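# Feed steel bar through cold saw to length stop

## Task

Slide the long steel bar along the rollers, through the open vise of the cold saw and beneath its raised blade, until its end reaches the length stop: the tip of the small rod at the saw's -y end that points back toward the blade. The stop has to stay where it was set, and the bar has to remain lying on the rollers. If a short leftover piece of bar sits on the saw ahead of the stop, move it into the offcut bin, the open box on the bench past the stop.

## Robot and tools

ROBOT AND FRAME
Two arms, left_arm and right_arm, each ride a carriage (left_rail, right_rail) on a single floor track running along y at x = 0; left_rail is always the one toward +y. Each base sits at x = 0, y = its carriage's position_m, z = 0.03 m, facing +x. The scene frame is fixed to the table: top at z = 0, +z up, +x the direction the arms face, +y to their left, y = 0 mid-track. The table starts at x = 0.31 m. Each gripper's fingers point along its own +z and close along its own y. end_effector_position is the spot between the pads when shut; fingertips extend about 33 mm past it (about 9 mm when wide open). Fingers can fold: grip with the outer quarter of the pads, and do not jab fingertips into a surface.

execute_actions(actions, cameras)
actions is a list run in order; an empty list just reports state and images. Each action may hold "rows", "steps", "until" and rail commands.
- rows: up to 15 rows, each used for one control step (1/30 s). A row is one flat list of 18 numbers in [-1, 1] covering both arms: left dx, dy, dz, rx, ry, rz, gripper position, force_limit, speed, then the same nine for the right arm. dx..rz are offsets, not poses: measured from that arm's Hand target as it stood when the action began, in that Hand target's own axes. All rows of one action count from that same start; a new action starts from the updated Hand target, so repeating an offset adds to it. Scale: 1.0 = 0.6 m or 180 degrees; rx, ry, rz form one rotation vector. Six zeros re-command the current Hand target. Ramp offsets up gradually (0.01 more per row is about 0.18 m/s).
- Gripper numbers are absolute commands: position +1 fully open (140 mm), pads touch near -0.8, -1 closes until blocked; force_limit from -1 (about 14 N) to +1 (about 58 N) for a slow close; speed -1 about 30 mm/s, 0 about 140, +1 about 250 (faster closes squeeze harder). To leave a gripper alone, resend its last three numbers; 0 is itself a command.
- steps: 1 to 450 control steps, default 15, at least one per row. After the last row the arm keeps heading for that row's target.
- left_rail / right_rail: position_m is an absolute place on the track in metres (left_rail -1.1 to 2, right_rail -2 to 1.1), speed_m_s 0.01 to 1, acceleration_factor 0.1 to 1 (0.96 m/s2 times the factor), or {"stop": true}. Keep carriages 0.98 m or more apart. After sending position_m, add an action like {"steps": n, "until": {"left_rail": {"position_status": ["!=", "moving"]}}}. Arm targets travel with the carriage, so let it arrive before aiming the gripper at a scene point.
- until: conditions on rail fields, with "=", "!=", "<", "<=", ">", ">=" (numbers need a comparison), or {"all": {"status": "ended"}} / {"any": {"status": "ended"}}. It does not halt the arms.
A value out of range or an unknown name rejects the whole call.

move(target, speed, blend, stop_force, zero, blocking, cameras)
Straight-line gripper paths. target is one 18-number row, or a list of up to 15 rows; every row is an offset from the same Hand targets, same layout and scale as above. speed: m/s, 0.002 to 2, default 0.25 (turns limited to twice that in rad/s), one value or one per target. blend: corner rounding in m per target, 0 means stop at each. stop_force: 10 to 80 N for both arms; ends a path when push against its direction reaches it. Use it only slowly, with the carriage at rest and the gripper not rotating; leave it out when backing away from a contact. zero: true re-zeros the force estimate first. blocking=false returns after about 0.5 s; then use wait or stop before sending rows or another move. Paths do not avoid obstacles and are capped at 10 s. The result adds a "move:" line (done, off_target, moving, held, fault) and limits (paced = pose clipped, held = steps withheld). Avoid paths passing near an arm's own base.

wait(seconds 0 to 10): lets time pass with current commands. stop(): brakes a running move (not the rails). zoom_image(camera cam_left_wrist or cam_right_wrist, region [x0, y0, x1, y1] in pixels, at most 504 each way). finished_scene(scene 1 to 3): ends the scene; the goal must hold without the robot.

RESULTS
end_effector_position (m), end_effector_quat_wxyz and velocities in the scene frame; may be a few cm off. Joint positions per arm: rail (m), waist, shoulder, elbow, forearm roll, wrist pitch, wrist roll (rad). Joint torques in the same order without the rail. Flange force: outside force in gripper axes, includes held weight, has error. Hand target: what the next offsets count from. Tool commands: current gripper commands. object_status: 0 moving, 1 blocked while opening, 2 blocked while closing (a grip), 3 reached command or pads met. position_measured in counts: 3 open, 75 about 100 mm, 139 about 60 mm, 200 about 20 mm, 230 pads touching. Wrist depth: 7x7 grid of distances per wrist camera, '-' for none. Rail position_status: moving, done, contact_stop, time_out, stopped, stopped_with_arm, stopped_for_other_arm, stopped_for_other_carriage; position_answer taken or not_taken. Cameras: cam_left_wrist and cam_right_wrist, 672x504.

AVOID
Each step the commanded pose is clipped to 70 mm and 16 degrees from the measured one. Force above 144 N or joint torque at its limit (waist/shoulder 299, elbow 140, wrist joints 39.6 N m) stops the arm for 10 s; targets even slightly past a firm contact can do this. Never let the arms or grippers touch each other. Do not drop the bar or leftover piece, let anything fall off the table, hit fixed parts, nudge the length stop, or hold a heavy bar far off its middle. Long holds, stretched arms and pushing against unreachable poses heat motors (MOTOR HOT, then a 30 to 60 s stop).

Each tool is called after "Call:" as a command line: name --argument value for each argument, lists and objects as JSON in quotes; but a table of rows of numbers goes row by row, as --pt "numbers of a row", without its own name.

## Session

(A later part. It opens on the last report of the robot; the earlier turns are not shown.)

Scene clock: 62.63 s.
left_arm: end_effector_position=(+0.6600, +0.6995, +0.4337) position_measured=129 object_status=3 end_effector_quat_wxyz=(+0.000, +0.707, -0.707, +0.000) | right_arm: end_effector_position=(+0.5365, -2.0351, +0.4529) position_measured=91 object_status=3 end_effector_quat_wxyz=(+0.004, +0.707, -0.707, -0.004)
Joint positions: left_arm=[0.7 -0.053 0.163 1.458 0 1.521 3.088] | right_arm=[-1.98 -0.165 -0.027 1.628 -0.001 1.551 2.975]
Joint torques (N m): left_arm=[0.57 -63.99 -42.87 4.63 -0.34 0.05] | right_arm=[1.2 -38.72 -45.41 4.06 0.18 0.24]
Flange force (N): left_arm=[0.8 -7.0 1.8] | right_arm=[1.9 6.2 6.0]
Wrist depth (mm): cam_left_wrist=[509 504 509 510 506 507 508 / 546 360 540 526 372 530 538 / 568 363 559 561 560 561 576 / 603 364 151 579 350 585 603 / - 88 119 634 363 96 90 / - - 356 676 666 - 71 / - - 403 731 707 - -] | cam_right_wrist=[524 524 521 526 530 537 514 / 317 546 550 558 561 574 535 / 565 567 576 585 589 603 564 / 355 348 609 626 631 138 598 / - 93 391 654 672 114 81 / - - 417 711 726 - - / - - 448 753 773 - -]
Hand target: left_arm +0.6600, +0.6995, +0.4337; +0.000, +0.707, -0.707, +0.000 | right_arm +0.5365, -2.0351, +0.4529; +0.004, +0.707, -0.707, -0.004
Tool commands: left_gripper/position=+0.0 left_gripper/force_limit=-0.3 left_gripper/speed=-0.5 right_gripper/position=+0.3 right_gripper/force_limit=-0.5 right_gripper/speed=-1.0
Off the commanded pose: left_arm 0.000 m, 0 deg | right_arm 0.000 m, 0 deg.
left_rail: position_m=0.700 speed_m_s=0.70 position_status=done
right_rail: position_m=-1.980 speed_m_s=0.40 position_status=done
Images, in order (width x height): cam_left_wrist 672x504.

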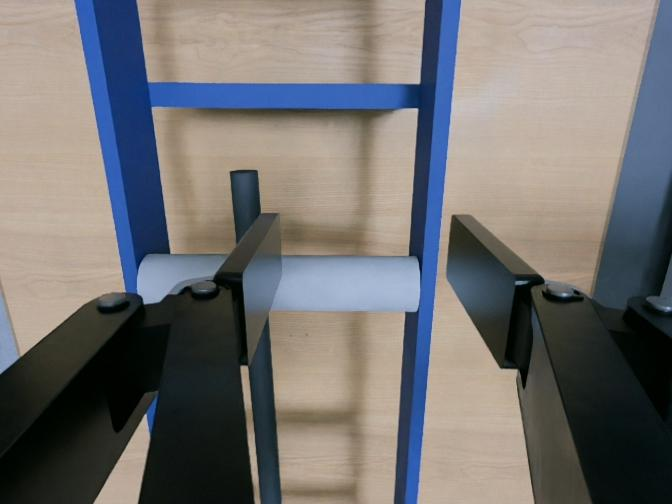

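Call:
execute_actions --actions '[{"left_rail":{"position_m":2.0,"speed_m_s":0.8,"acceleration_factor":0.6},"steps":200,"until":{"left_rail":{"position_status":["!=","moving"]}}}]' --cameras '[]'

Call:
move --target '[-0.617,-0.07,0.118,0,0,0,0,-0.3,-0.5,0,0,0,0,0,0,0.3,-0.5,-1]' --cameras '["cam_left_wrist"]'

Scene clock: 66.93 s.
left_arm: end_effector_position=(+0.6600, +1.9994, +0.4337) position_measured=129 object_status=3 end_effector_quat_wxyz=(+0.000, +0.707, -0.707, +0.000) | right_arm: end_effector_position=(+0.5365, -2.0351, +0.4529) position_measured=91 object_status=3 end_effector_quat_wxyz=(+0.004, +0.707, -0.707, -0.004)
Joint positions: left_arm=[2 -0.053 0.163 1.458 0 1.521 3.088] | right_arm=[-1.98 -0.165 -0.027 1.628 -0.001 1.551 2.975]
Joint torques (N m): left_arm=[0.69 -63.94 -43.12 4.62 -0.38 0.13] | right_arm=[1.39 -38.81 -45.34 4.06 0.18 0.24]
Flange force (N): left_arm=[1.0 -6.3 1.9] | right_arm=[2.3 6.0 5.8]
Wrist depth (mm): cam_left_wrist=[512 504 502 507 502 507 508 / 543 362 533 537 530 531 536 / 568 327 322 327 328 559 556 / 609 391 151 603 364 589 575 / - 88 119 624 374 96 90 / - - 356 678 378 - 71 / - - 423 430 434 - -] | cam_right_wrist=[524 522 536 533 529 510 505 / 317 547 550 558 559 564 534 / 574 572 576 588 589 606 564 / 356 346 609 622 626 138 606 / - 93 508 654 659 114 81 / - - 418 717 709 - - / - - 440 768 758 - -]
Hand target: left_arm +0.6600, +1.9994, +0.4337; +0.000, +0.707, -0.707, +0.000 | right_arm +0.5365, -2.0351, +0.4529; +0.004, +0.707, -0.707, -0.004
Tool commands: left_gripper/position=+0.0 left_gripper/force_limit=-0.3 left_gripper/speed=-0.5 right_gripper/position=+0.3 right_gripper/force_limit=-0.5 right_gripper/speed=-1.0
Off the commanded pose: left_arm 0.000 m, 0 deg | right_arm 0.000 m, 0 deg.
left_rail: position_m=2.000 speed_m_s=0.80 position_status=done
right_rail: position_m=-1.980 speed_m_s=0.40 position_status=done
No camera images: "cameras" was empty.

Scene clock: 68.87 s.
left_arm: end_effector_position=(+0.7020, +2.3696, +0.3629) position_measured=129 object_status=3 end_effector_quat_wxyz=(+0.000, +0.707, -0.707, +0.000) | right_arm: end_effector_position=(+0.5365, -2.0351, +0.4529) position_measured=91 object_status=3 end_effector_quat_wxyz=(+0.004, +0.707, -0.707, -0.004)
Joint positions: left_arm=[2 0.441 0.392 1.287 0 1.463 3.583] | right_arm=[-1.98 -0.165 -0.027 1.628 -0.001 1.551 2.975]
Joint torques (N m): left_arm=[0.5 -86.42 -42.64 4.71 -0.33 0.08] | right_arm=[1.11 -38.97 -45.36 4.06 0.16 0.25]
Flange force (N): left_arm=[-2.7 -6.2 1.9] | right_arm=[1.9 5.7 5.9]
Wrist depth (mm): cam_left_wrist=[450 272 439 237 437 236 440 / 473 238 234 231 233 236 465 / 495 272 495 483 496 292 488 / 532 292 151 512 507 291 519 / - 88 119 540 544 96 91 / - - 438 439 459 - 71 / - - 352 352 354 - -] | cam_right_wrist=[524 524 528 526 529 540 514 / 318 549 558 559 561 571 530 / 567 575 578 589 598 591 561 / 357 352 607 631 628 131 595 / - 77 495 674 678 113 81 / - - 416 702 702 - - / - - 445 751 773 - -]
Hand target: left_arm +0.7020, +2.3697, +0.3629; +0.000, +0.707, -0.707, +0.000 | right_arm +0.5365, -2.0351, +0.4529; +0.004, +0.707, -0.707, -0.004
Off the commanded pose: left_arm 0.000 m, 0 deg | right_arm 0.000 m, 0 deg.
left_rail: position_m=2.000 speed_m_s=0.80 position_status=done
right_rail: position_m=-1.980 speed_m_s=0.40 position_status=done
move: done
Images, in order (width x height): cam_left_wrist 672x504.

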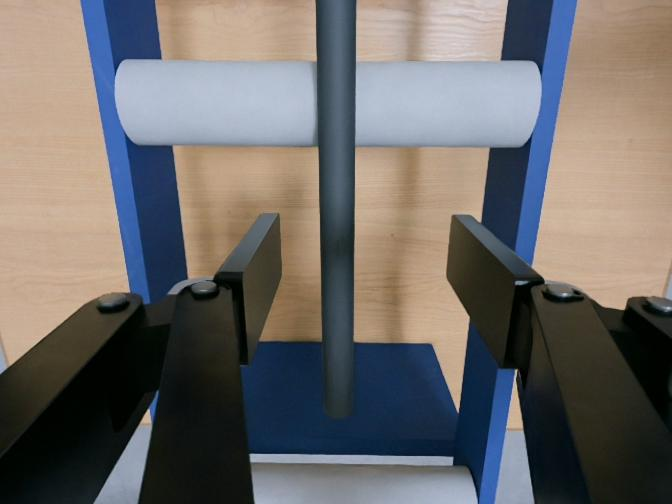

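Call:
move --target '[0.2,-0.023,0,0,0,0,0,-0.3,-0.5,0,0,0,0,0,0,0.3,-0.5,-1]' --cameras '[]'

Call:
execute_actions --actions '[{"left_rail":{"position_m":1.17,"speed_m_s":0.8,"acceleration_factor":0.6},"steps":200,"until":{"left_rail":{"position_status":["!=","moving"]}}}]' --cameras '["cam_left_wrist"]'

Scene clock: 70.67 s.
left_arm: end_effector_position=(+0.7158, +2.2497, +0.3628) position_measured=129 object_status=3 end_effector_quat_wxyz=(+0.000, +0.707, -0.707, +0.000) | right_arm: end_effector_position=(+0.5365, -2.0351, +0.4529) position_measured=91 object_status=3 end_effector_quat_wxyz=(+0.004, +0.707, -0.707, -0.004)
Joint positions: left_arm=[2 0.29 0.334 1.368 0 1.44 3.432] | right_arm=[-1.98 -0.165 -0.027 1.628 -0.001 1.551 2.975]
Joint torques (N m): left_arm=[0.24 -80.29 -42.63 4.66 -0.32 0.04] | right_arm=[1.09 -38.93 -45.38 4.06 0.15 0.23]
Flange force (N): left_arm=[-1.5 -5.6 2.1] | right_arm=[1.7 6.0 5.7]
Wrist depth (mm): cam_left_wrist=[184 227 229 225 229 227 211 / 474 259 468 236 469 263 464 / 497 280 495 485 494 280 489 / 530 305 151 276 278 280 517 / - 88 119 273 281 96 91 / - - 588 586 586 - 71 / - - 518 495 520 - -] | cam_right_wrist=[523 527 526 527 531 545 502 / 318 550 552 559 556 574 534 / 571 571 575 585 591 598 563 / 355 348 604 620 623 138 603 / - 93 389 654 671 114 81 / - - 418 706 724 - - / - - 442 761 756 - -]
Hand target: left_arm +0.7158, +2.2496, +0.3629; +0.000, +0.707, -0.707, +0.000 | right_arm +0.5365, -2.0351, +0.4529; +0.004, +0.707, -0.707, -0.004
Off the commanded pose: left_arm 0.000 m, 0 deg | right_arm 0.000 m, 0 deg.
left_rail: position_m=2.000 speed_m_s=0.80 position_status=done
right_rail: position_m=-1.980 speed_m_s=0.40 position_status=done
move: done
No camera images: "cameras" was empty.

Scene clock: 73.30 s.
left_arm: end_effector_position=(+0.7157, +1.4197, +0.3628) position_measured=129 object_status=3 end_effector_quat_wxyz=(+0.000, +0.707, -0.707, +0.000) | right_arm: end_effector_position=(+0.5365, -2.0351, +0.4529) position_measured=91 object_status=3 end_effector_quat_wxyz=(+0.004, +0.707, -0.707, -0.004)
Joint positions: left_arm=[1.17 0.29 0.334 1.368 0 1.44 3.432] | right_arm=[-1.98 -0.165 -0.027 1.628 -0.001 1.551 2.975]
Joint torques (N m): left_arm=[-0.18 -80.46 -42.85 4.62 -0.4 0.02] | right_arm=[1.16 -38.76 -45.32 4.07 0.14 0.23]
Flange force (N): left_arm=[-2.1 -5.6 2.5] | right_arm=[1.8 6.2 5.6]
Wrist depth (mm): cam_left_wrist=[448 260 448 436 443 284 438 / 473 259 466 246 460 263 468 / 500 280 247 243 246 249 490 / 530 303 151 512 510 279 518 / - 88 119 491 493 96 91 / - - 394 396 417 - 71 / - - 627 616 619 - -] | cam_right_wrist=[522 528 530 530 536 541 512 / 320 549 551 555 555 561 534 / 575 568 586 589 589 598 556 / 355 349 614 630 622 138 601 / - 93 388 665 667 113 81 / - - 413 709 711 - - / - - 446 756 768 - -]
Hand target: left_arm +0.7158, +1.4197, +0.3629; +0.000, +0.707, -0.707, +0.000 | right_arm +0.5365, -2.0351, +0.4529; +0.004, +0.707, -0.707, -0.004
Tool commands: left_gripper/position=+0.0 left_gripper/force_limit=-0.3 left_gripper/speed=-0.5 right_gripper/position=+0.3 right_gripper/force_limit=-0.5 right_gripper/speed=-1.0
Off the commanded pose: left_arm 0.000 m, 0 deg | right_arm 0.000 m, 0 deg.
left_rail: position_m=1.170 speed_m_s=0.80 position_status=done
right_rail: position_m=-1.980 speed_m_s=0.40 position_status=done
Images, in order (width x height): cam_left_wrist 672x504.

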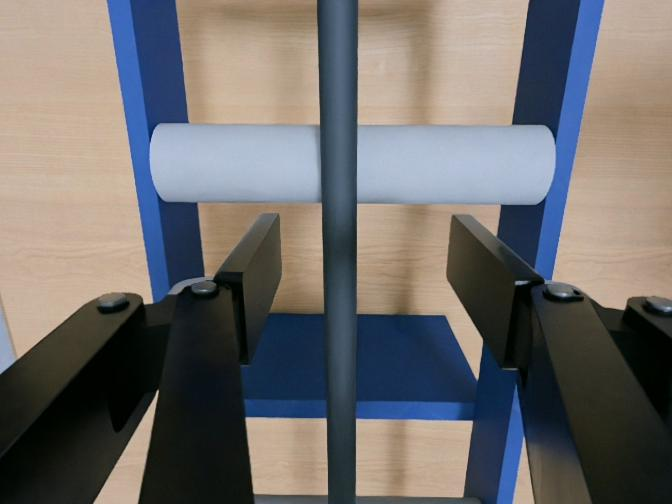

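Call:
move --pt "-0.1 -0.0135 0 0 0 0 0 -0.3 -0.5 0 0 0 0 0 0 0.3 -0.5 -1" --pt "-0.1 -0.0135 0.1515 0 0 0 0 -0.3 -0.5 0 0 0 0 0 0 0.3 -0.5 -1" --cameras '["cam_left_wrist"]' --speed 0.15

Call:
execute_actions --actions '[{"rows":[[0,0,0,0,0,0,-1,-0.4,-1,0,0,0,0,0,0,0.3,-0.5,-1]],"steps":85}]' --cameras '["cam_left_wrist"]'

Call:
move --pt "0 0.02 0 0 0 0 -1 -0.4 -1 0 0 0 0 0 0 0.3 -0.5 -1" --pt "0 0.02 -0.02 0 0 0 -1 -0.4 -1 0 0 0 0 0 0 0.3 -0.5 -1" --cameras '["cam_left_wrist"]' --speed 0.05

Scene clock: 76.17 s.
left_arm: end_effector_position=(+0.7239, +1.4797, +0.2720) position_measured=129 object_status=3 end_effector_quat_wxyz=(+0.000, +0.707, -0.707, +0.000) | right_arm: end_effector_position=(+0.5365, -2.0351, +0.4529) position_measured=91 object_status=3 end_effector_quat_wxyz=(+0.004, +0.707, -0.707, -0.004)
Joint positions: left_arm=[1.17 0.36 0.41 1.426 0 1.305 3.502] | right_arm=[-1.98 -0.165 -0.027 1.628 -0.001 1.551 2.975]
Joint torques (N m): left_arm=[0.67 -86.99 -41.72 4.5 -0.29 0.02] | right_arm=[1.34 -38.81 -45.4 4.07 0.18 0.22]
Flange force (N): left_arm=[-1.6 -5.5 3.4] | right_arm=[2.2 6.2 5.9]
Wrist depth (mm): cam_left_wrist=[141 141 141 126 140 139 139 / 159 197 384 131 378 380 174 / 167 225 405 139 401 400 199 / 176 211 151 150 417 416 198 / - 88 119 157 377 96 91 / - - 287 168 303 - 71 / - - 517 178 518 - -] | cam_right_wrist=[524 524 515 529 528 542 512 / 318 551 554 552 556 574 536 / 571 565 572 583 586 598 560 / 354 348 598 630 630 138 598 / - 93 392 649 665 113 81 / - - 418 694 719 - - / - - 450 742 763 - -]
Hand target: left_arm +0.7239, +1.4797, +0.2720; +0.000, +0.707, -0.707, +0.000 | right_arm +0.5365, -2.0351, +0.4529; +0.004, +0.707, -0.707, -0.004
Off the commanded pose: left_arm 0.000 m, 0 deg | right_arm 0.000 m, 0 deg.
left_rail: position_m=1.170 speed_m_s=0.80 position_status=done
right_rail: position_m=-1.980 speed_m_s=0.40 position_status=done
move: done
Images, in order (width x height): cam_left_wrist 672x504.

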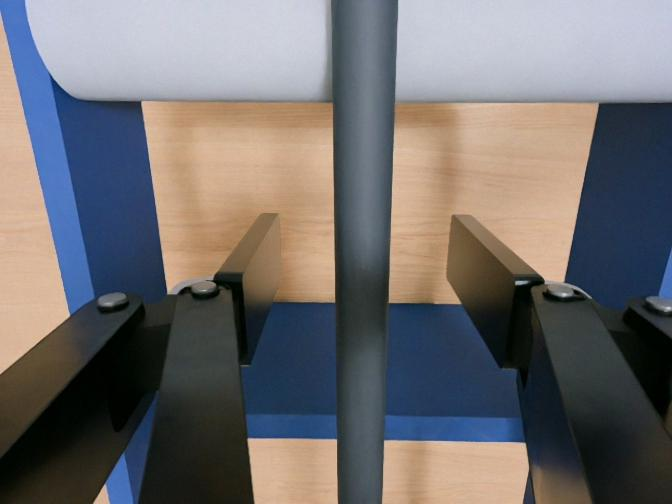

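Scene clock: 79.20 s.
left_arm: end_effector_position=(+0.7239, +1.4797, +0.2719) position_measured=202 object_status=2 end_effector_quat_wxyz=(+0.000, +0.707, -0.707, +0.000) | right_arm: end_effector_position=(+0.5365, -2.0351, +0.4529) position_measured=91 object_status=3 end_effector_quat_wxyz=(+0.004, +0.707, -0.707, -0.004)
Joint positions: left_arm=[1.17 0.36 0.41 1.426 0 1.305 3.502] | right_arm=[-1.98 -0.165 -0.027 1.628 -0.001 1.551 2.975]
Joint torques (N m): left_arm=[-0.13 -82.05 -39.73 4.26 -1.5 0.41] | right_arm=[0.96 -38.93 -45.43 4.08 0.14 0.26]
Flange force (N): left_arm=[-1.1 -3.4 -3.0] | right_arm=[1.5 6.1 5.8]
Wrist depth (mm): cam_left_wrist=[141 141 141 126 140 139 139 / 159 197 384 131 381 380 174 / 167 225 404 138 402 400 197 / 177 226 425 137 151 423 197 / 451 91 95 139 127 91 180 / - - - 163 - 71 71 / - - - 174 - - 71] | cam_right_wrist=[526 530 526 531 529 534 508 / 314 546 550 560 559 570 535 / 568 570 578 594 597 592 554 / 354 349 603 615 628 138 604 / - 93 391 658 667 114 81 / - - 419 698 706 - - / - - 445 756 763 - -]
Hand target: left_arm +0.7239, +1.4797, +0.2720; +0.000, +0.707, -0.707, +0.000 | right_arm +0.5365, -2.0351, +0.4529; +0.004, +0.707, -0.707, -0.004
Off the commanded pose: left_arm 0.000 m, 0 deg | right_arm 0.000 m, 0 deg.
left_rail: position_m=1.170 speed_m_s=0.80 position_status=done
right_rail: position_m=-1.980 speed_m_s=0.40 position_status=done
Images, in order (width x height): cam_left_wrist 672x504.

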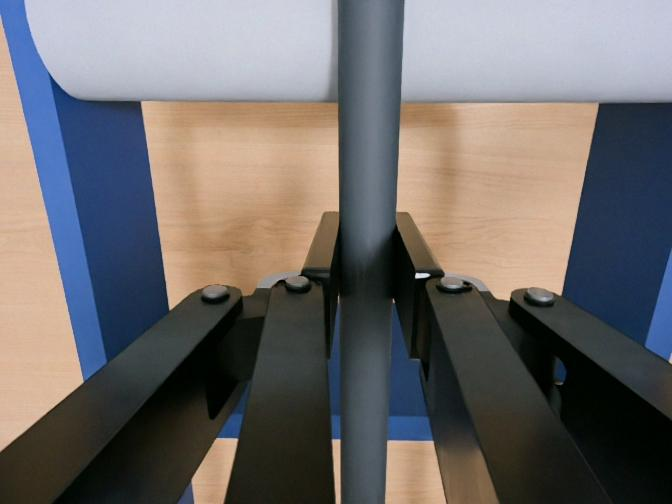

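Scene clock: 80.33 s.
left_arm: end_effector_position=(+0.7118, +1.4797, +0.2839) position_measured=202 object_status=2 end_effector_quat_wxyz=(+0.000, +0.707, -0.707, +0.000) | right_arm: end_effector_position=(+0.5365, -2.0351, +0.4529) position_measured=91 object_status=3 end_effector_quat_wxyz=(+0.004, +0.707, -0.707, -0.004)
Joint positions: left_arm=[1.17 0.366 0.388 1.436 0 1.318 3.507] | right_arm=[-1.98 -0.165 -0.027 1.628 -0.001 1.551 2.975]
Joint torques (N m): left_arm=[1.44 -116.27 -62.15 4.5 -0.02 -0.78] | right_arm=[1.2 -38.85 -45.42 4.08 0.2 0.24]
Flange force (N): left_arm=[-3.0 -8.6 42.3] | right_arm=[2.0 5.9 6.1]
Wrist depth (mm): cam_left_wrist=[151 151 151 148 148 149 149 / 170 221 396 137 166 223 167 / 187 407 418 406 414 409 180 / 188 251 436 143 151 424 189 / 461 209 95 111 98 91 197 / - 71 76 167 - 71 71 / - - - 177 - - 71] | cam_right_wrist=[523 524 526 526 533 536 514 / 316 540 551 551 563 568 535 / 568 567 579 588 592 600 565 / 354 347 620 625 626 138 595 / - 93 384 665 663 114 81 / - - 418 702 704 - - / - - 447 751 768 - -]
Hand target: left_arm +0.7119, +1.4797, +0.2840; +0.000, +0.707, -0.707, +0.000 | right_arm +0.5365, -2.0351, +0.4529; +0.004, +0.707, -0.707, -0.004
Off the commanded pose: left_arm 0.000 m, 0 deg | right_arm 0.000 m, 0 deg.
left_rail: position_m=1.170 speed_m_s=0.80 position_status=done
right_rail: position_m=-1.980 speed_m_s=0.40 position_status=done
move: done
Images, in order (width x height): cam_left_wrist 672x504.

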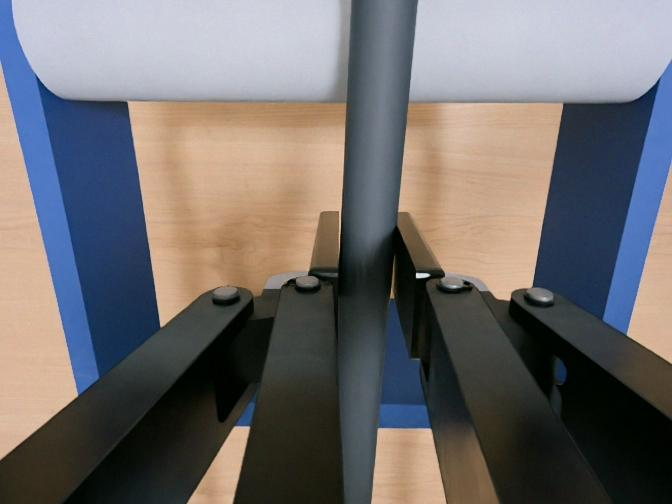

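Call:
move --target '[0,0,0.017,0,0,0,-1,-0.4,-1,0,0,0,0,0,0,0.3,-0.5,-1]' --cameras '["cam_left_wrist"]' --speed 0.03

Scene clock: 81.60 s.
left_arm: end_effector_position=(+0.7119, +1.4797, +0.2741) position_measured=202 object_status=2 end_effector_quat_wxyz=(+0.000, +0.707, -0.707, +0.000) | right_arm: end_effector_position=(+0.5365, -2.0351, +0.4529) position_measured=91 object_status=3 end_effector_quat_wxyz=(+0.004, +0.707, -0.707, -0.004)
Joint positions: left_arm=[1.17 0.366 0.392 1.449 0 1.301 3.507] | right_arm=[-1.98 -0.165 -0.027 1.628 -0.001 1.551 2.975]
Joint torques (N m): left_arm=[-1.13 -79.49 -41.98 3.24 -3.43 -0.76] | right_arm=[0.99 -38.86 -45.28 4.07 0.19 0.24]
Flange force (N): left_arm=[-2.0 2.6 -3.6] | right_arm=[1.6 5.7 5.7]
Wrist depth (mm): cam_left_wrist=[143 143 142 140 140 141 141 / 170 219 386 137 158 381 165 / 187 404 404 398 406 400 179 / 187 421 427 143 151 421 180 / 188 209 95 111 98 91 183 / - 71 76 166 - 71 71 / - - - 177 - - 71] | cam_right_wrist=[522 528 526 531 529 541 513 / 315 544 558 558 565 571 531 / 574 571 581 585 592 604 560 / 355 350 604 626 628 138 604 / - 93 383 659 667 113 81 / - - 416 702 715 - - / - - 446 768 778 - -]
Hand target: left_arm +0.7119, +1.4797, +0.2738; +0.000, +0.707, -0.707, +0.000 | right_arm +0.5365, -2.0351, +0.4529; +0.004, +0.707, -0.707, -0.004
Off the commanded pose: left_arm 0.000 m, 0 deg | right_arm 0.000 m, 0 deg.
left_rail: position_m=1.170 speed_m_s=0.80 position_status=done
right_rail: position_m=-1.980 speed_m_s=0.40 position_status=done
move: done
Images, in order (width x height): cam_left_wrist 672x504.

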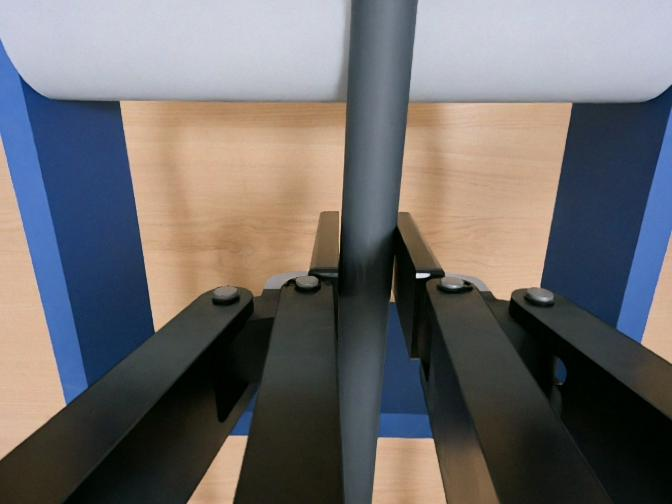

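Call:
execute_actions --actions '[{"rows":[[0,0,0.003,0,0,0,0,-0.3,-0.7,0,0,0,0,0,0,0.3,-0.5,-1]],"steps":60}]' --cameras '[]'

Call:
move --pt "0 0 -0.148 0 0 0 0 -0.3 -0.5 0 0 0 0 0 0 0.3 -0.5 -1" --pt "0.1 -0.0063 -0.148 0 0 0 0 -0.3 -0.5 0 0 0 0 0 0 0.3 -0.5 -1" --cameras '["cam_left_wrist"]'

Call:
execute_actions --actions '[{"left_rail":{"position_m":0.6,"speed_m_s":0.8,"acceleration_factor":0.6},"steps":200,"until":{"left_rail":{"position_status":["!=","moving"]}}}]' --cameras '["cam_left_wrist"]'

Scene clock: 84.30 s.
left_arm: end_effector_position=(+0.7119, +1.4797, +0.2720) position_measured=129 object_status=3 end_effector_quat_wxyz=(+0.000, +0.707, -0.707, +0.000) | right_arm: end_effector_position=(+0.5365, -2.0351, +0.4529) position_measured=91 object_status=3 end_effector_quat_wxyz=(+0.004, +0.707, -0.707, -0.004)
Joint positions: left_arm=[1.17 0.366 0.393 1.451 0 1.298 3.507] | right_arm=[-1.98 -0.165 -0.027 1.628 -0.001 1.551 2.975]
Joint torques (N m): left_arm=[1.46 -85.27 -41.44 4.55 -0.34 -0.02] | right_arm=[1.09 -38.86 -45.39 4.07 0.15 0.25]
Flange force (N): left_arm=[-1.0 -6.4 3.3] | right_arm=[1.6 6.3 5.6]
Wrist depth (mm): cam_left_wrist=[141 141 140 138 137 139 138 / 169 220 385 137 156 381 172 / 186 400 404 394 402 399 180 / 188 253 152 420 155 236 179 / - 88 119 156 376 96 91 / - - 288 169 302 - 71 / - - 520 177 512 - -] | cam_right_wrist=[523 519 528 524 534 540 513 / 317 554 555 559 560 575 540 / 568 576 576 585 589 609 565 / 354 350 609 622 626 138 600 / - 93 382 663 665 114 81 / - - 418 700 702 - - / - - 447 751 770 - -]
Hand target: left_arm +0.7119, +1.4797, +0.2720; +0.000, +0.707, -0.707, +0.000 | right_arm +0.5365, -2.0351, +0.4529; +0.004, +0.707, -0.707, -0.004
Off the commanded pose: left_arm 0.000 m, 0 deg | right_arm 0.000 m, 0 deg.
left_rail: position_m=1.170 speed_m_s=0.80 position_status=done
right_rail: position_m=-1.980 speed_m_s=0.40 position_status=done
No camera images: "cameras" was empty.

Scene clock: 85.63 s.
left_arm: end_effector_position=(+0.7156, +1.4196, +0.3607) position_measured=129 object_status=3 end_effector_quat_wxyz=(+0.000, +0.707, -0.707, +0.000) | right_arm: end_effector_position=(+0.5365, -2.0351, +0.4529) position_measured=91 object_status=3 end_effector_quat_wxyz=(+0.004, +0.707, -0.707, -0.004)
Joint positions: left_arm=[1.17 0.29 0.334 1.371 0 1.436 3.432] | right_arm=[-1.98 -0.165 -0.027 1.628 -0.001 1.551 2.975]
Joint torques (N m): left_arm=[0.73 -81.12 -43.03 4.72 -0.32 0.08] | right_arm=[1.1 -38.76 -45.38 4.08 0.18 0.22]
Flange force (N): left_arm=[-1.1 -6.3 2.8] | right_arm=[1.7 6.4 5.8]
Wrist depth (mm): cam_left_wrist=[449 259 445 440 442 284 435 / 473 260 465 458 458 263 462 / 497 254 246 241 244 243 489 / 525 306 151 507 509 268 514 / - 88 119 465 493 96 91 / - - 395 395 417 - 71 / - - 626 614 624 - -] | cam_right_wrist=[523 529 530 534 529 540 510 / 318 546 554 555 559 575 533 / 571 570 581 595 586 597 567 / 356 350 607 626 630 130 598 / - 93 388 661 672 114 81 / - - 411 715 711 - - / - - 444 768 758 - -]
Hand target: left_arm +0.7156, +1.4196, +0.3608; +0.000, +0.707, -0.707, +0.000 | right_arm +0.5365, -2.0351, +0.4529; +0.004, +0.707, -0.707, -0.004
Off the commanded pose: left_arm 0.000 m, 0 deg | right_arm 0.000 m, 0 deg.
left_rail: position_m=1.170 speed_m_s=0.80 position_status=done
right_rail: position_m=-1.980 speed_m_s=0.40 position_status=done
move: done
Images, in order (width x height): cam_left_wrist 672x504.

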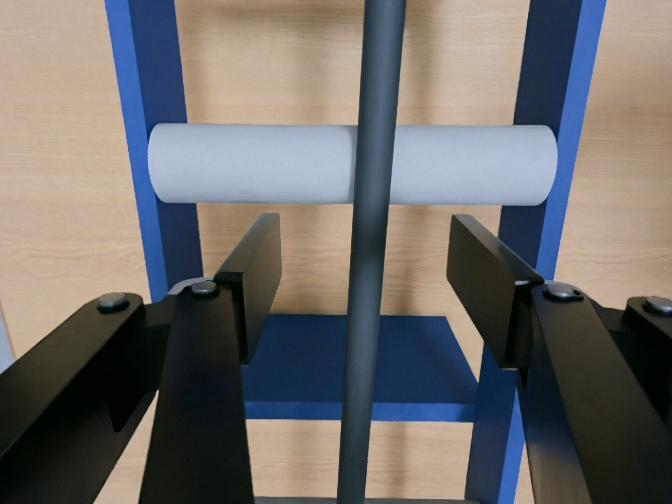

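Scene clock: 87.87 s.
left_arm: end_effector_position=(+0.7156, +0.8497, +0.3608) position_measured=129 object_status=3 end_effector_quat_wxyz=(+0.000, +0.707, -0.707, +0.000) | right_arm: end_effector_position=(+0.5365, -2.0351, +0.4529) position_measured=91 object_status=3 end_effector_quat_wxyz=(+0.004, +0.707, -0.707, -0.004)
Joint positions: left_arm=[0.6 0.29 0.334 1.371 0 1.436 3.432] | right_arm=[-1.98 -0.165 -0.027 1.628 -0.001 1.551 2.975]
Joint torques (N m): left_arm=[0.72 -80.99 -43.09 4.71 -0.31 -0.01] | right_arm=[1.46 -38.65 -45.38 4.11 0.17 0.23]
Flange force (N): left_arm=[-1.2 -5.7 2.7] | right_arm=[2.4 6.5 5.8]
Wrist depth (mm): cam_left_wrist=[449 238 435 440 228 248 435 / 470 240 232 232 227 231 462 / 500 280 493 493 485 280 486 / 526 305 151 520 236 268 514 / - 88 120 556 254 96 91 / - - 584 591 582 - 71 / - - 619 343 335 - -] | cam_right_wrist=[523 523 523 527 527 535 514 / 318 545 549 556 556 570 535 / 570 570 576 591 589 600 561 / 354 352 607 625 620 138 601 / - 93 390 659 669 114 81 / - - 420 704 715 - - / - - 444 756 763 - -]
Hand target: left_arm +0.7156, +0.8497, +0.3608; +0.000, +0.707, -0.707, +0.000 | right_arm +0.5365, -2.0351, +0.4529; +0.004, +0.707, -0.707, -0.004
Tool commands: left_gripper/position=+0.0 left_gripper/force_limit=-0.3 left_gripper/speed=-0.5 right_gripper/position=+0.3 right_gripper/force_limit=-0.5 right_gripper/speed=-1.0
Off the commanded pose: left_arm 0.000 m, 0 deg | right_arm 0.000 m, 0 deg.
left_rail: position_m=0.600 speed_m_s=0.80 position_status=done
right_rail: position_m=-1.980 speed_m_s=0.40 position_status=done
Images, in order (width x height): cam_left_wrist 672x504.

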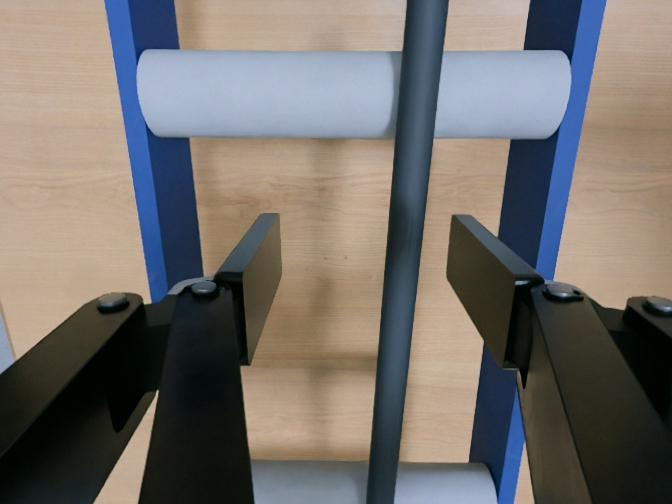

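Call:
move --pt "0 0.0335 0 0 0 0.009 0 -0.3 -0.5 0 0 0 0 0 0 0.3 -0.5 -1" --pt "0 0.0335 0.148 0 0 0.009 0 -0.3 -0.5 0 0 0 0 0 0 0.3 -0.5 -1" --cameras '["cam_left_wrist"]' --speed 0.15

Call:
execute_actions --actions '[{"rows":[[0,0,0,0,0,0,-1,-0.5,-1,0,0,0,0,0,0,0.3,-0.5,-1]],"steps":85}]' --cameras '["cam_left_wrist"]'

Call:
move --target '[0,-0.0247,0,0,0,-0.0045,-1,-0.5,-1,0,0,0,0,0,0,0.3,-0.5,-1]' --cameras '[]' --speed 0.05

Call:
execute_actions --actions '[{"rows":[[0,0,0,0,0,0,0,-0.3,-0.7,0,0,0,0,0,0,0.3,-0.5,-1]],"steps":60}]' --cameras '[]'

Call:
move --target '[0,-0.0088,-0.15,0,0,-0.0045,0,-0.3,-0.5,0,0,0,0,0,0,0.3,-0.5,-1]' --cameras '["cam_left_wrist"]'

Call:
execute_actions --actions '[{"left_rail":{"position_m":1.98,"speed_m_s":0.8,"acceleration_factor":0.6},"steps":300,"until":{"left_rail":{"position_status":["!=","moving"]}}}]' --cameras '["cam_left_wrist"]'

Scene clock: 90.77 s.
left_arm: end_effector_position=(+0.6956, +0.8497, +0.2720) position_measured=129 object_status=3 end_effector_quat_wxyz=(+0.000, +0.697, -0.717, +0.000) | right_arm: end_effector_position=(+0.5365, -2.0351, +0.4529) position_measured=91 object_status=3 end_effector_quat_wxyz=(+0.004, +0.707, -0.707, -0.004)
Joint positions: left_arm=[0.6 0.298 0.335 1.533 0 1.274 3.468] | right_arm=[-1.98 -0.165 -0.027 1.628 -0.001 1.551 2.975]
Joint torques (N m): left_arm=[0.52 -80.24 -41.68 4.45 -0.32 0.03] | right_arm=[1.23 -39.02 -45.38 4.08 0.2 0.26]
Flange force (N): left_arm=[-1.7 -6.5 4.6] | right_arm=[2.0 6.0 5.9]
Wrist depth (mm): cam_left_wrist=[151 151 149 145 143 145 143 / - 148 148 146 144 147 151 / 204 406 404 164 167 217 180 / 213 423 151 424 148 203 181 / - 88 119 448 156 96 91 / - - 477 476 475 - 71 / - - 514 507 509 - -] | cam_right_wrist=[518 527 528 529 526 540 515 / 318 544 559 563 555 568 542 / 570 568 581 586 589 597 561 / 356 349 607 630 626 131 595 / - 93 387 661 667 113 81 / - - 419 709 713 - - / - - 444 751 783 - -]
Hand target: left_arm +0.6955, +0.8497, +0.2720; +0.000, +0.697, -0.717, +0.000 | right_arm +0.5365, -2.0351, +0.4529; +0.004, +0.707, -0.707, -0.004
Off the commanded pose: left_arm 0.000 m, 0 deg | right_arm 0.000 m, 0 deg.
left_rail: position_m=0.600 speed_m_s=0.80 position_status=done
right_rail: position_m=-1.980 speed_m_s=0.40 position_status=done
move: done
Images, in order (width x height): cam_left_wrist 672x504.

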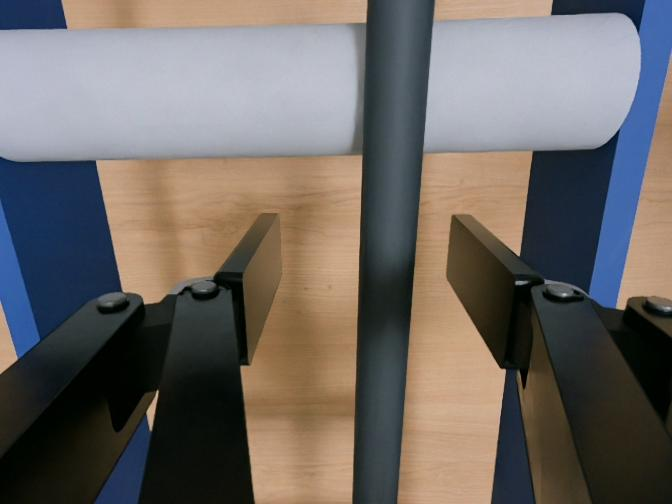

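Scene clock: 93.80 s.
left_arm: end_effector_position=(+0.6955, +0.8497, +0.2719) position_measured=201 object_status=2 end_effector_quat_wxyz=(+0.000, +0.697, -0.717, +0.000) | right_arm: end_effector_position=(+0.5365, -2.0351, +0.4529) position_measured=91 object_status=3 end_effector_quat_wxyz=(+0.004, +0.707, -0.707, -0.004)
Joint positions: left_arm=[0.6 0.298 0.335 1.533 0 1.274 3.468] | right_arm=[-1.98 -0.165 -0.027 1.628 -0.001 1.551 2.975]
Joint torques (N m): left_arm=[0.17 -71.44 -37.77 4.21 -1.65 -0.02] | right_arm=[1.2 -38.74 -45.31 4.09 0.18 0.22]
Flange force (N): left_arm=[-0.7 -1.9 -6.7] | right_arm=[1.8 6.4 5.7]
Wrist depth (mm): cam_left_wrist=[151 150 149 126 143 145 143 / - 148 148 144 147 148 151 / 203 404 407 139 402 217 179 / 212 425 425 143 151 234 181 / 203 91 95 112 110 91 182 / - 71 76 165 - 71 71 / - - - 172 - - 71] | cam_right_wrist=[526 523 526 524 528 541 511 / 317 549 551 563 559 568 534 / 559 571 581 591 585 597 564 / 352 348 610 631 622 138 606 / - 93 390 658 663 114 81 / - - 420 706 721 - - / - - 447 749 768 - -]
Hand target: left_arm +0.6955, +0.8497, +0.2720; +0.000, +0.697, -0.717, +0.000 | right_arm +0.5365, -2.0351, +0.4529; +0.004, +0.707, -0.707, -0.004
Off the commanded pose: left_arm 0.000 m, 0 deg | right_arm 0.000 m, 0 deg.
left_rail: position_m=0.600 speed_m_s=0.80 position_status=done
right_rail: position_m=-1.980 speed_m_s=0.40 position_status=done
Images, in order (width x height): cam_left_wrist 672x504.

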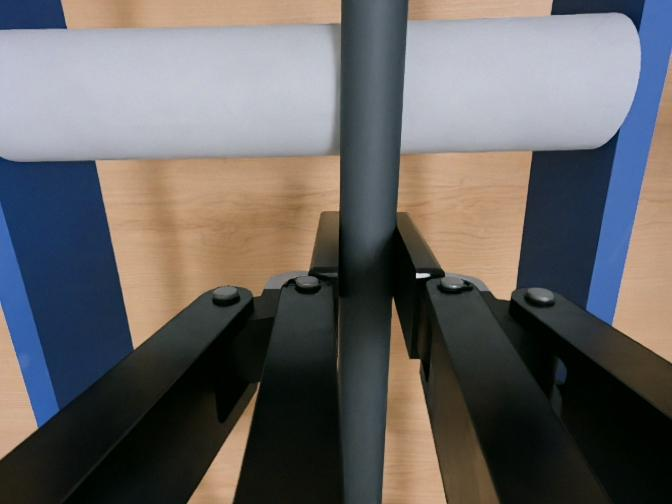

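Scene clock: 94.53 s.
left_arm: end_effector_position=(+0.7103, +0.8492, +0.2720) position_measured=201 object_status=2 end_effector_quat_wxyz=(+0.000, +0.702, -0.712, +0.000) | right_arm: end_effector_position=(+0.5365, -2.0351, +0.4529) position_measured=91 object_status=3 end_effector_quat_wxyz=(+0.004, +0.707, -0.707, -0.004)
Joint positions: left_arm=[0.6 0.292 0.356 1.503 0 1.282 3.447] | right_arm=[-1.98 -0.165 -0.027 1.628 -0.001 1.551 2.975]
Joint torques (N m): left_arm=[-0.9 -72.05 -39.02 3.58 -3.24 -0.21] | right_arm=[1.11 -38.7 -45.45 4.09 0.14 0.23]
Flange force (N): left_arm=[-0.9 2.1 -8.8] | right_arm=[1.8 6.3 6.0]
Wrist depth (mm): cam_left_wrist=[149 359 148 127 144 145 144 / - 148 148 145 147 147 147 / 181 402 407 139 398 396 177 / 190 419 423 143 151 420 177 / 189 211 95 112 110 91 181 / - 71 76 165 - 71 71 / - - - 172 - - 71] | cam_right_wrist=[516 522 527 529 528 539 513 / 317 547 556 559 555 574 534 / 575 571 578 585 591 597 567 / 355 348 610 628 631 138 597 / - 87 396 665 667 113 81 / - - 418 690 715 - - / - - 442 763 761 - -]
Hand target: left_arm +0.7104, +0.8492, +0.2720; +0.000, +0.702, -0.712, +0.000 | right_arm +0.5365, -2.0351, +0.4529; +0.004, +0.707, -0.707, -0.004
Off the commanded pose: left_arm 0.000 m, 0 deg | right_arm 0.000 m, 0 deg.
left_rail: position_m=0.600 speed_m_s=0.80 position_status=done
right_rail: position_m=-1.980 speed_m_s=0.40 position_status=done
move: done
No camera images: "cameras" was empty.

Scene clock: 96.73 s.
left_arm: end_effector_position=(+0.7104, +0.8492, +0.2720) position_measured=129 object_status=3 end_effector_quat_wxyz=(+0.000, +0.702, -0.712, +0.000) | right_arm: end_effector_position=(+0.5365, -2.0351, +0.4529) position_measured=91 object_status=3 end_effector_quat_wxyz=(+0.004, +0.707, -0.707, -0.004)
Joint positions: left_arm=[0.6 0.292 0.356 1.503 0 1.282 3.447] | right_arm=[-1.98 -0.165 -0.027 1.628 -0.001 1.551 2.975]
Joint torques (N m): left_arm=[1.13 -82.07 -41.52 4.51 -0.37 0.01] | right_arm=[1.28 -39.18 -45.37 4.11 0.17 0.25]
Flange force (N): left_arm=[-1.1 -6.4 3.8] | right_arm=[2.2 5.6 5.7]
Wrist depth (mm): cam_left_wrist=[149 358 148 128 144 145 144 / - 148 148 144 145 147 147 / 181 401 406 139 400 396 178 / 190 254 151 145 155 233 177 / - 88 119 155 451 96 91 / - - 476 468 481 - 71 / - - 518 181 512 - -] | cam_right_wrist=[527 526 524 527 526 537 501 / 314 547 555 556 559 571 534 / 565 572 581 589 591 600 568 / 356 348 614 628 623 138 598 / - 93 393 665 669 114 81 / - - 417 704 715 - - / - - 447 756 758 - -]
Hand target: left_arm +0.7104, +0.8493, +0.2720; +0.000, +0.702, -0.712, +0.000 | right_arm +0.5365, -2.0351, +0.4529; +0.004, +0.707, -0.707, -0.004
Off the commanded pose: left_arm 0.000 m, 0 deg | right_arm 0.000 m, 0 deg.
left_rail: position_m=0.600 speed_m_s=0.80 position_status=done
right_rail: position_m=-1.980 speed_m_s=0.40 position_status=done
No camera images: "cameras" was empty.

Scene clock: 97.53 s.
left_arm: end_effector_position=(+0.7156, +0.8492, +0.3619) position_measured=129 object_status=3 end_effector_quat_wxyz=(+0.000, +0.707, -0.707, +0.000) | right_arm: end_effector_position=(+0.5365, -2.0351, +0.4529) position_measured=91 object_status=3 end_effector_quat_wxyz=(+0.004, +0.707, -0.707, -0.004)
Joint positions: left_arm=[0.6 0.29 0.333 1.37 0 1.438 3.431] | right_arm=[-1.98 -0.165 -0.027 1.628 -0.001 1.551 2.975]
Joint torques (N m): left_arm=[0.53 -80.38 -43.06 4.65 -0.5 0.01] | right_arm=[1.2 -38.81 -45.33 4.07 0.16 0.25]
Flange force (N): left_arm=[-0.9 -5.0 2.5] | right_arm=[1.8 6.2 5.8]
Wrist depth (mm): cam_left_wrist=[445 241 443 434 440 264 439 / 472 241 229 230 232 232 463 / 496 280 494 490 492 280 490 / 525 307 151 510 509 279 513 / - 88 119 539 548 96 91 / - - 584 581 582 - 71 / - - 616 337 346 - -] | cam_right_wrist=[522 526 524 524 529 537 507 / 317 549 554 552 563 567 535 / 570 570 579 582 586 603 561 / 354 348 614 620 625 131 595 / - 93 388 665 663 113 81 / - - 422 702 719 - - / - - 443 753 749 - -]
Hand target: left_arm +0.7156, +0.8492, +0.3620; +0.000, +0.707, -0.707, +0.000 | right_arm +0.5365, -2.0351, +0.4529; +0.004, +0.707, -0.707, -0.004
Off the commanded pose: left_arm 0.000 m, 0 deg | right_arm 0.000 m, 0 deg.
left_rail: position_m=0.600 speed_m_s=0.80 position_status=done
right_rail: position_m=-1.980 speed_m_s=0.40 position_status=done
move: done
Images, in order (width x height): cam_left_wrist 672x504.

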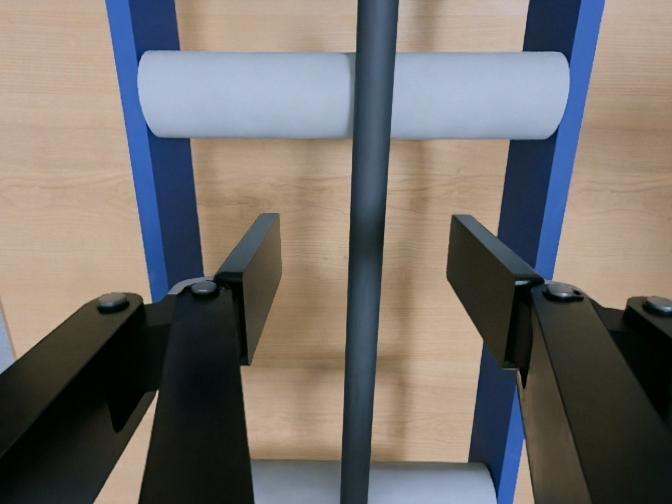

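Scene clock: 100.90 s.
left_arm: end_effector_position=(+0.7156, +2.2291, +0.3619) position_measured=129 object_status=3 end_effector_quat_wxyz=(+0.000, +0.707, -0.707, +0.000) | right_arm: end_effector_position=(+0.5365, -2.0351, +0.4529) position_measured=91 object_status=3 end_effector_quat_wxyz=(+0.004, +0.707, -0.707, -0.004)
Joint positions: left_arm=[1.98 0.29 0.333 1.37 0 1.438 3.431] | right_arm=[-1.98 -0.165 -0.027 1.628 -0.001 1.551 2.975]
Joint torques (N m): left_arm=[0.12 -80.94 -43.01 4.64 -0.41 0.05] | right_arm=[1.18 -38.75 -45.32 4.07 0.16 0.26]
Flange force (N): left_arm=[-1.9 -5.6 2.8] | right_arm=[1.9 6.2 5.6]
Wrist depth (mm): cam_left_wrist=[444 233 437 230 434 247 434 / 475 241 241 235 239 239 465 / 499 281 497 482 494 280 490 / 525 306 141 509 506 279 517 / - 88 120 275 277 96 91 / - - 578 569 594 - 71 / - - 540 509 544 - -] | cam_right_wrist=[520 527 527 527 529 539 509 / 314 544 556 560 551 568 537 / 570 565 574 595 595 597 565 / 354 348 607 626 625 131 600 / - 93 394 663 672 114 81 / - - 419 706 711 - - / - - 442 756 763 - -]
Hand target: left_arm +0.7156, +2.2291, +0.3620; +0.000, +0.707, -0.707, +0.000 | right_arm +0.5365, -2.0351, +0.4529; +0.004, +0.707, -0.707, -0.004
Tool commands: left_gripper/position=+0.0 left_gripper/force_limit=-0.3 left_gripper/speed=-0.5 right_gripper/position=+0.3 right_gripper/force_limit=-0.5 right_gripper/speed=-1.0
Off the commanded pose: left_arm 0.000 m, 0 deg | right_arm 0.000 m, 0 deg.
left_rail: position_m=1.980 speed_m_s=0.80 position_status=done
right_rail: position_m=-1.980 speed_m_s=0.40 position_status=done
Images, in order (width x height): cam_left_wrist 672x504.

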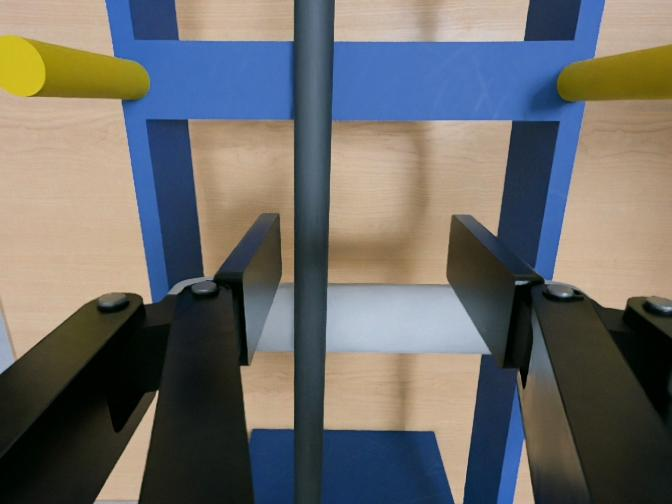

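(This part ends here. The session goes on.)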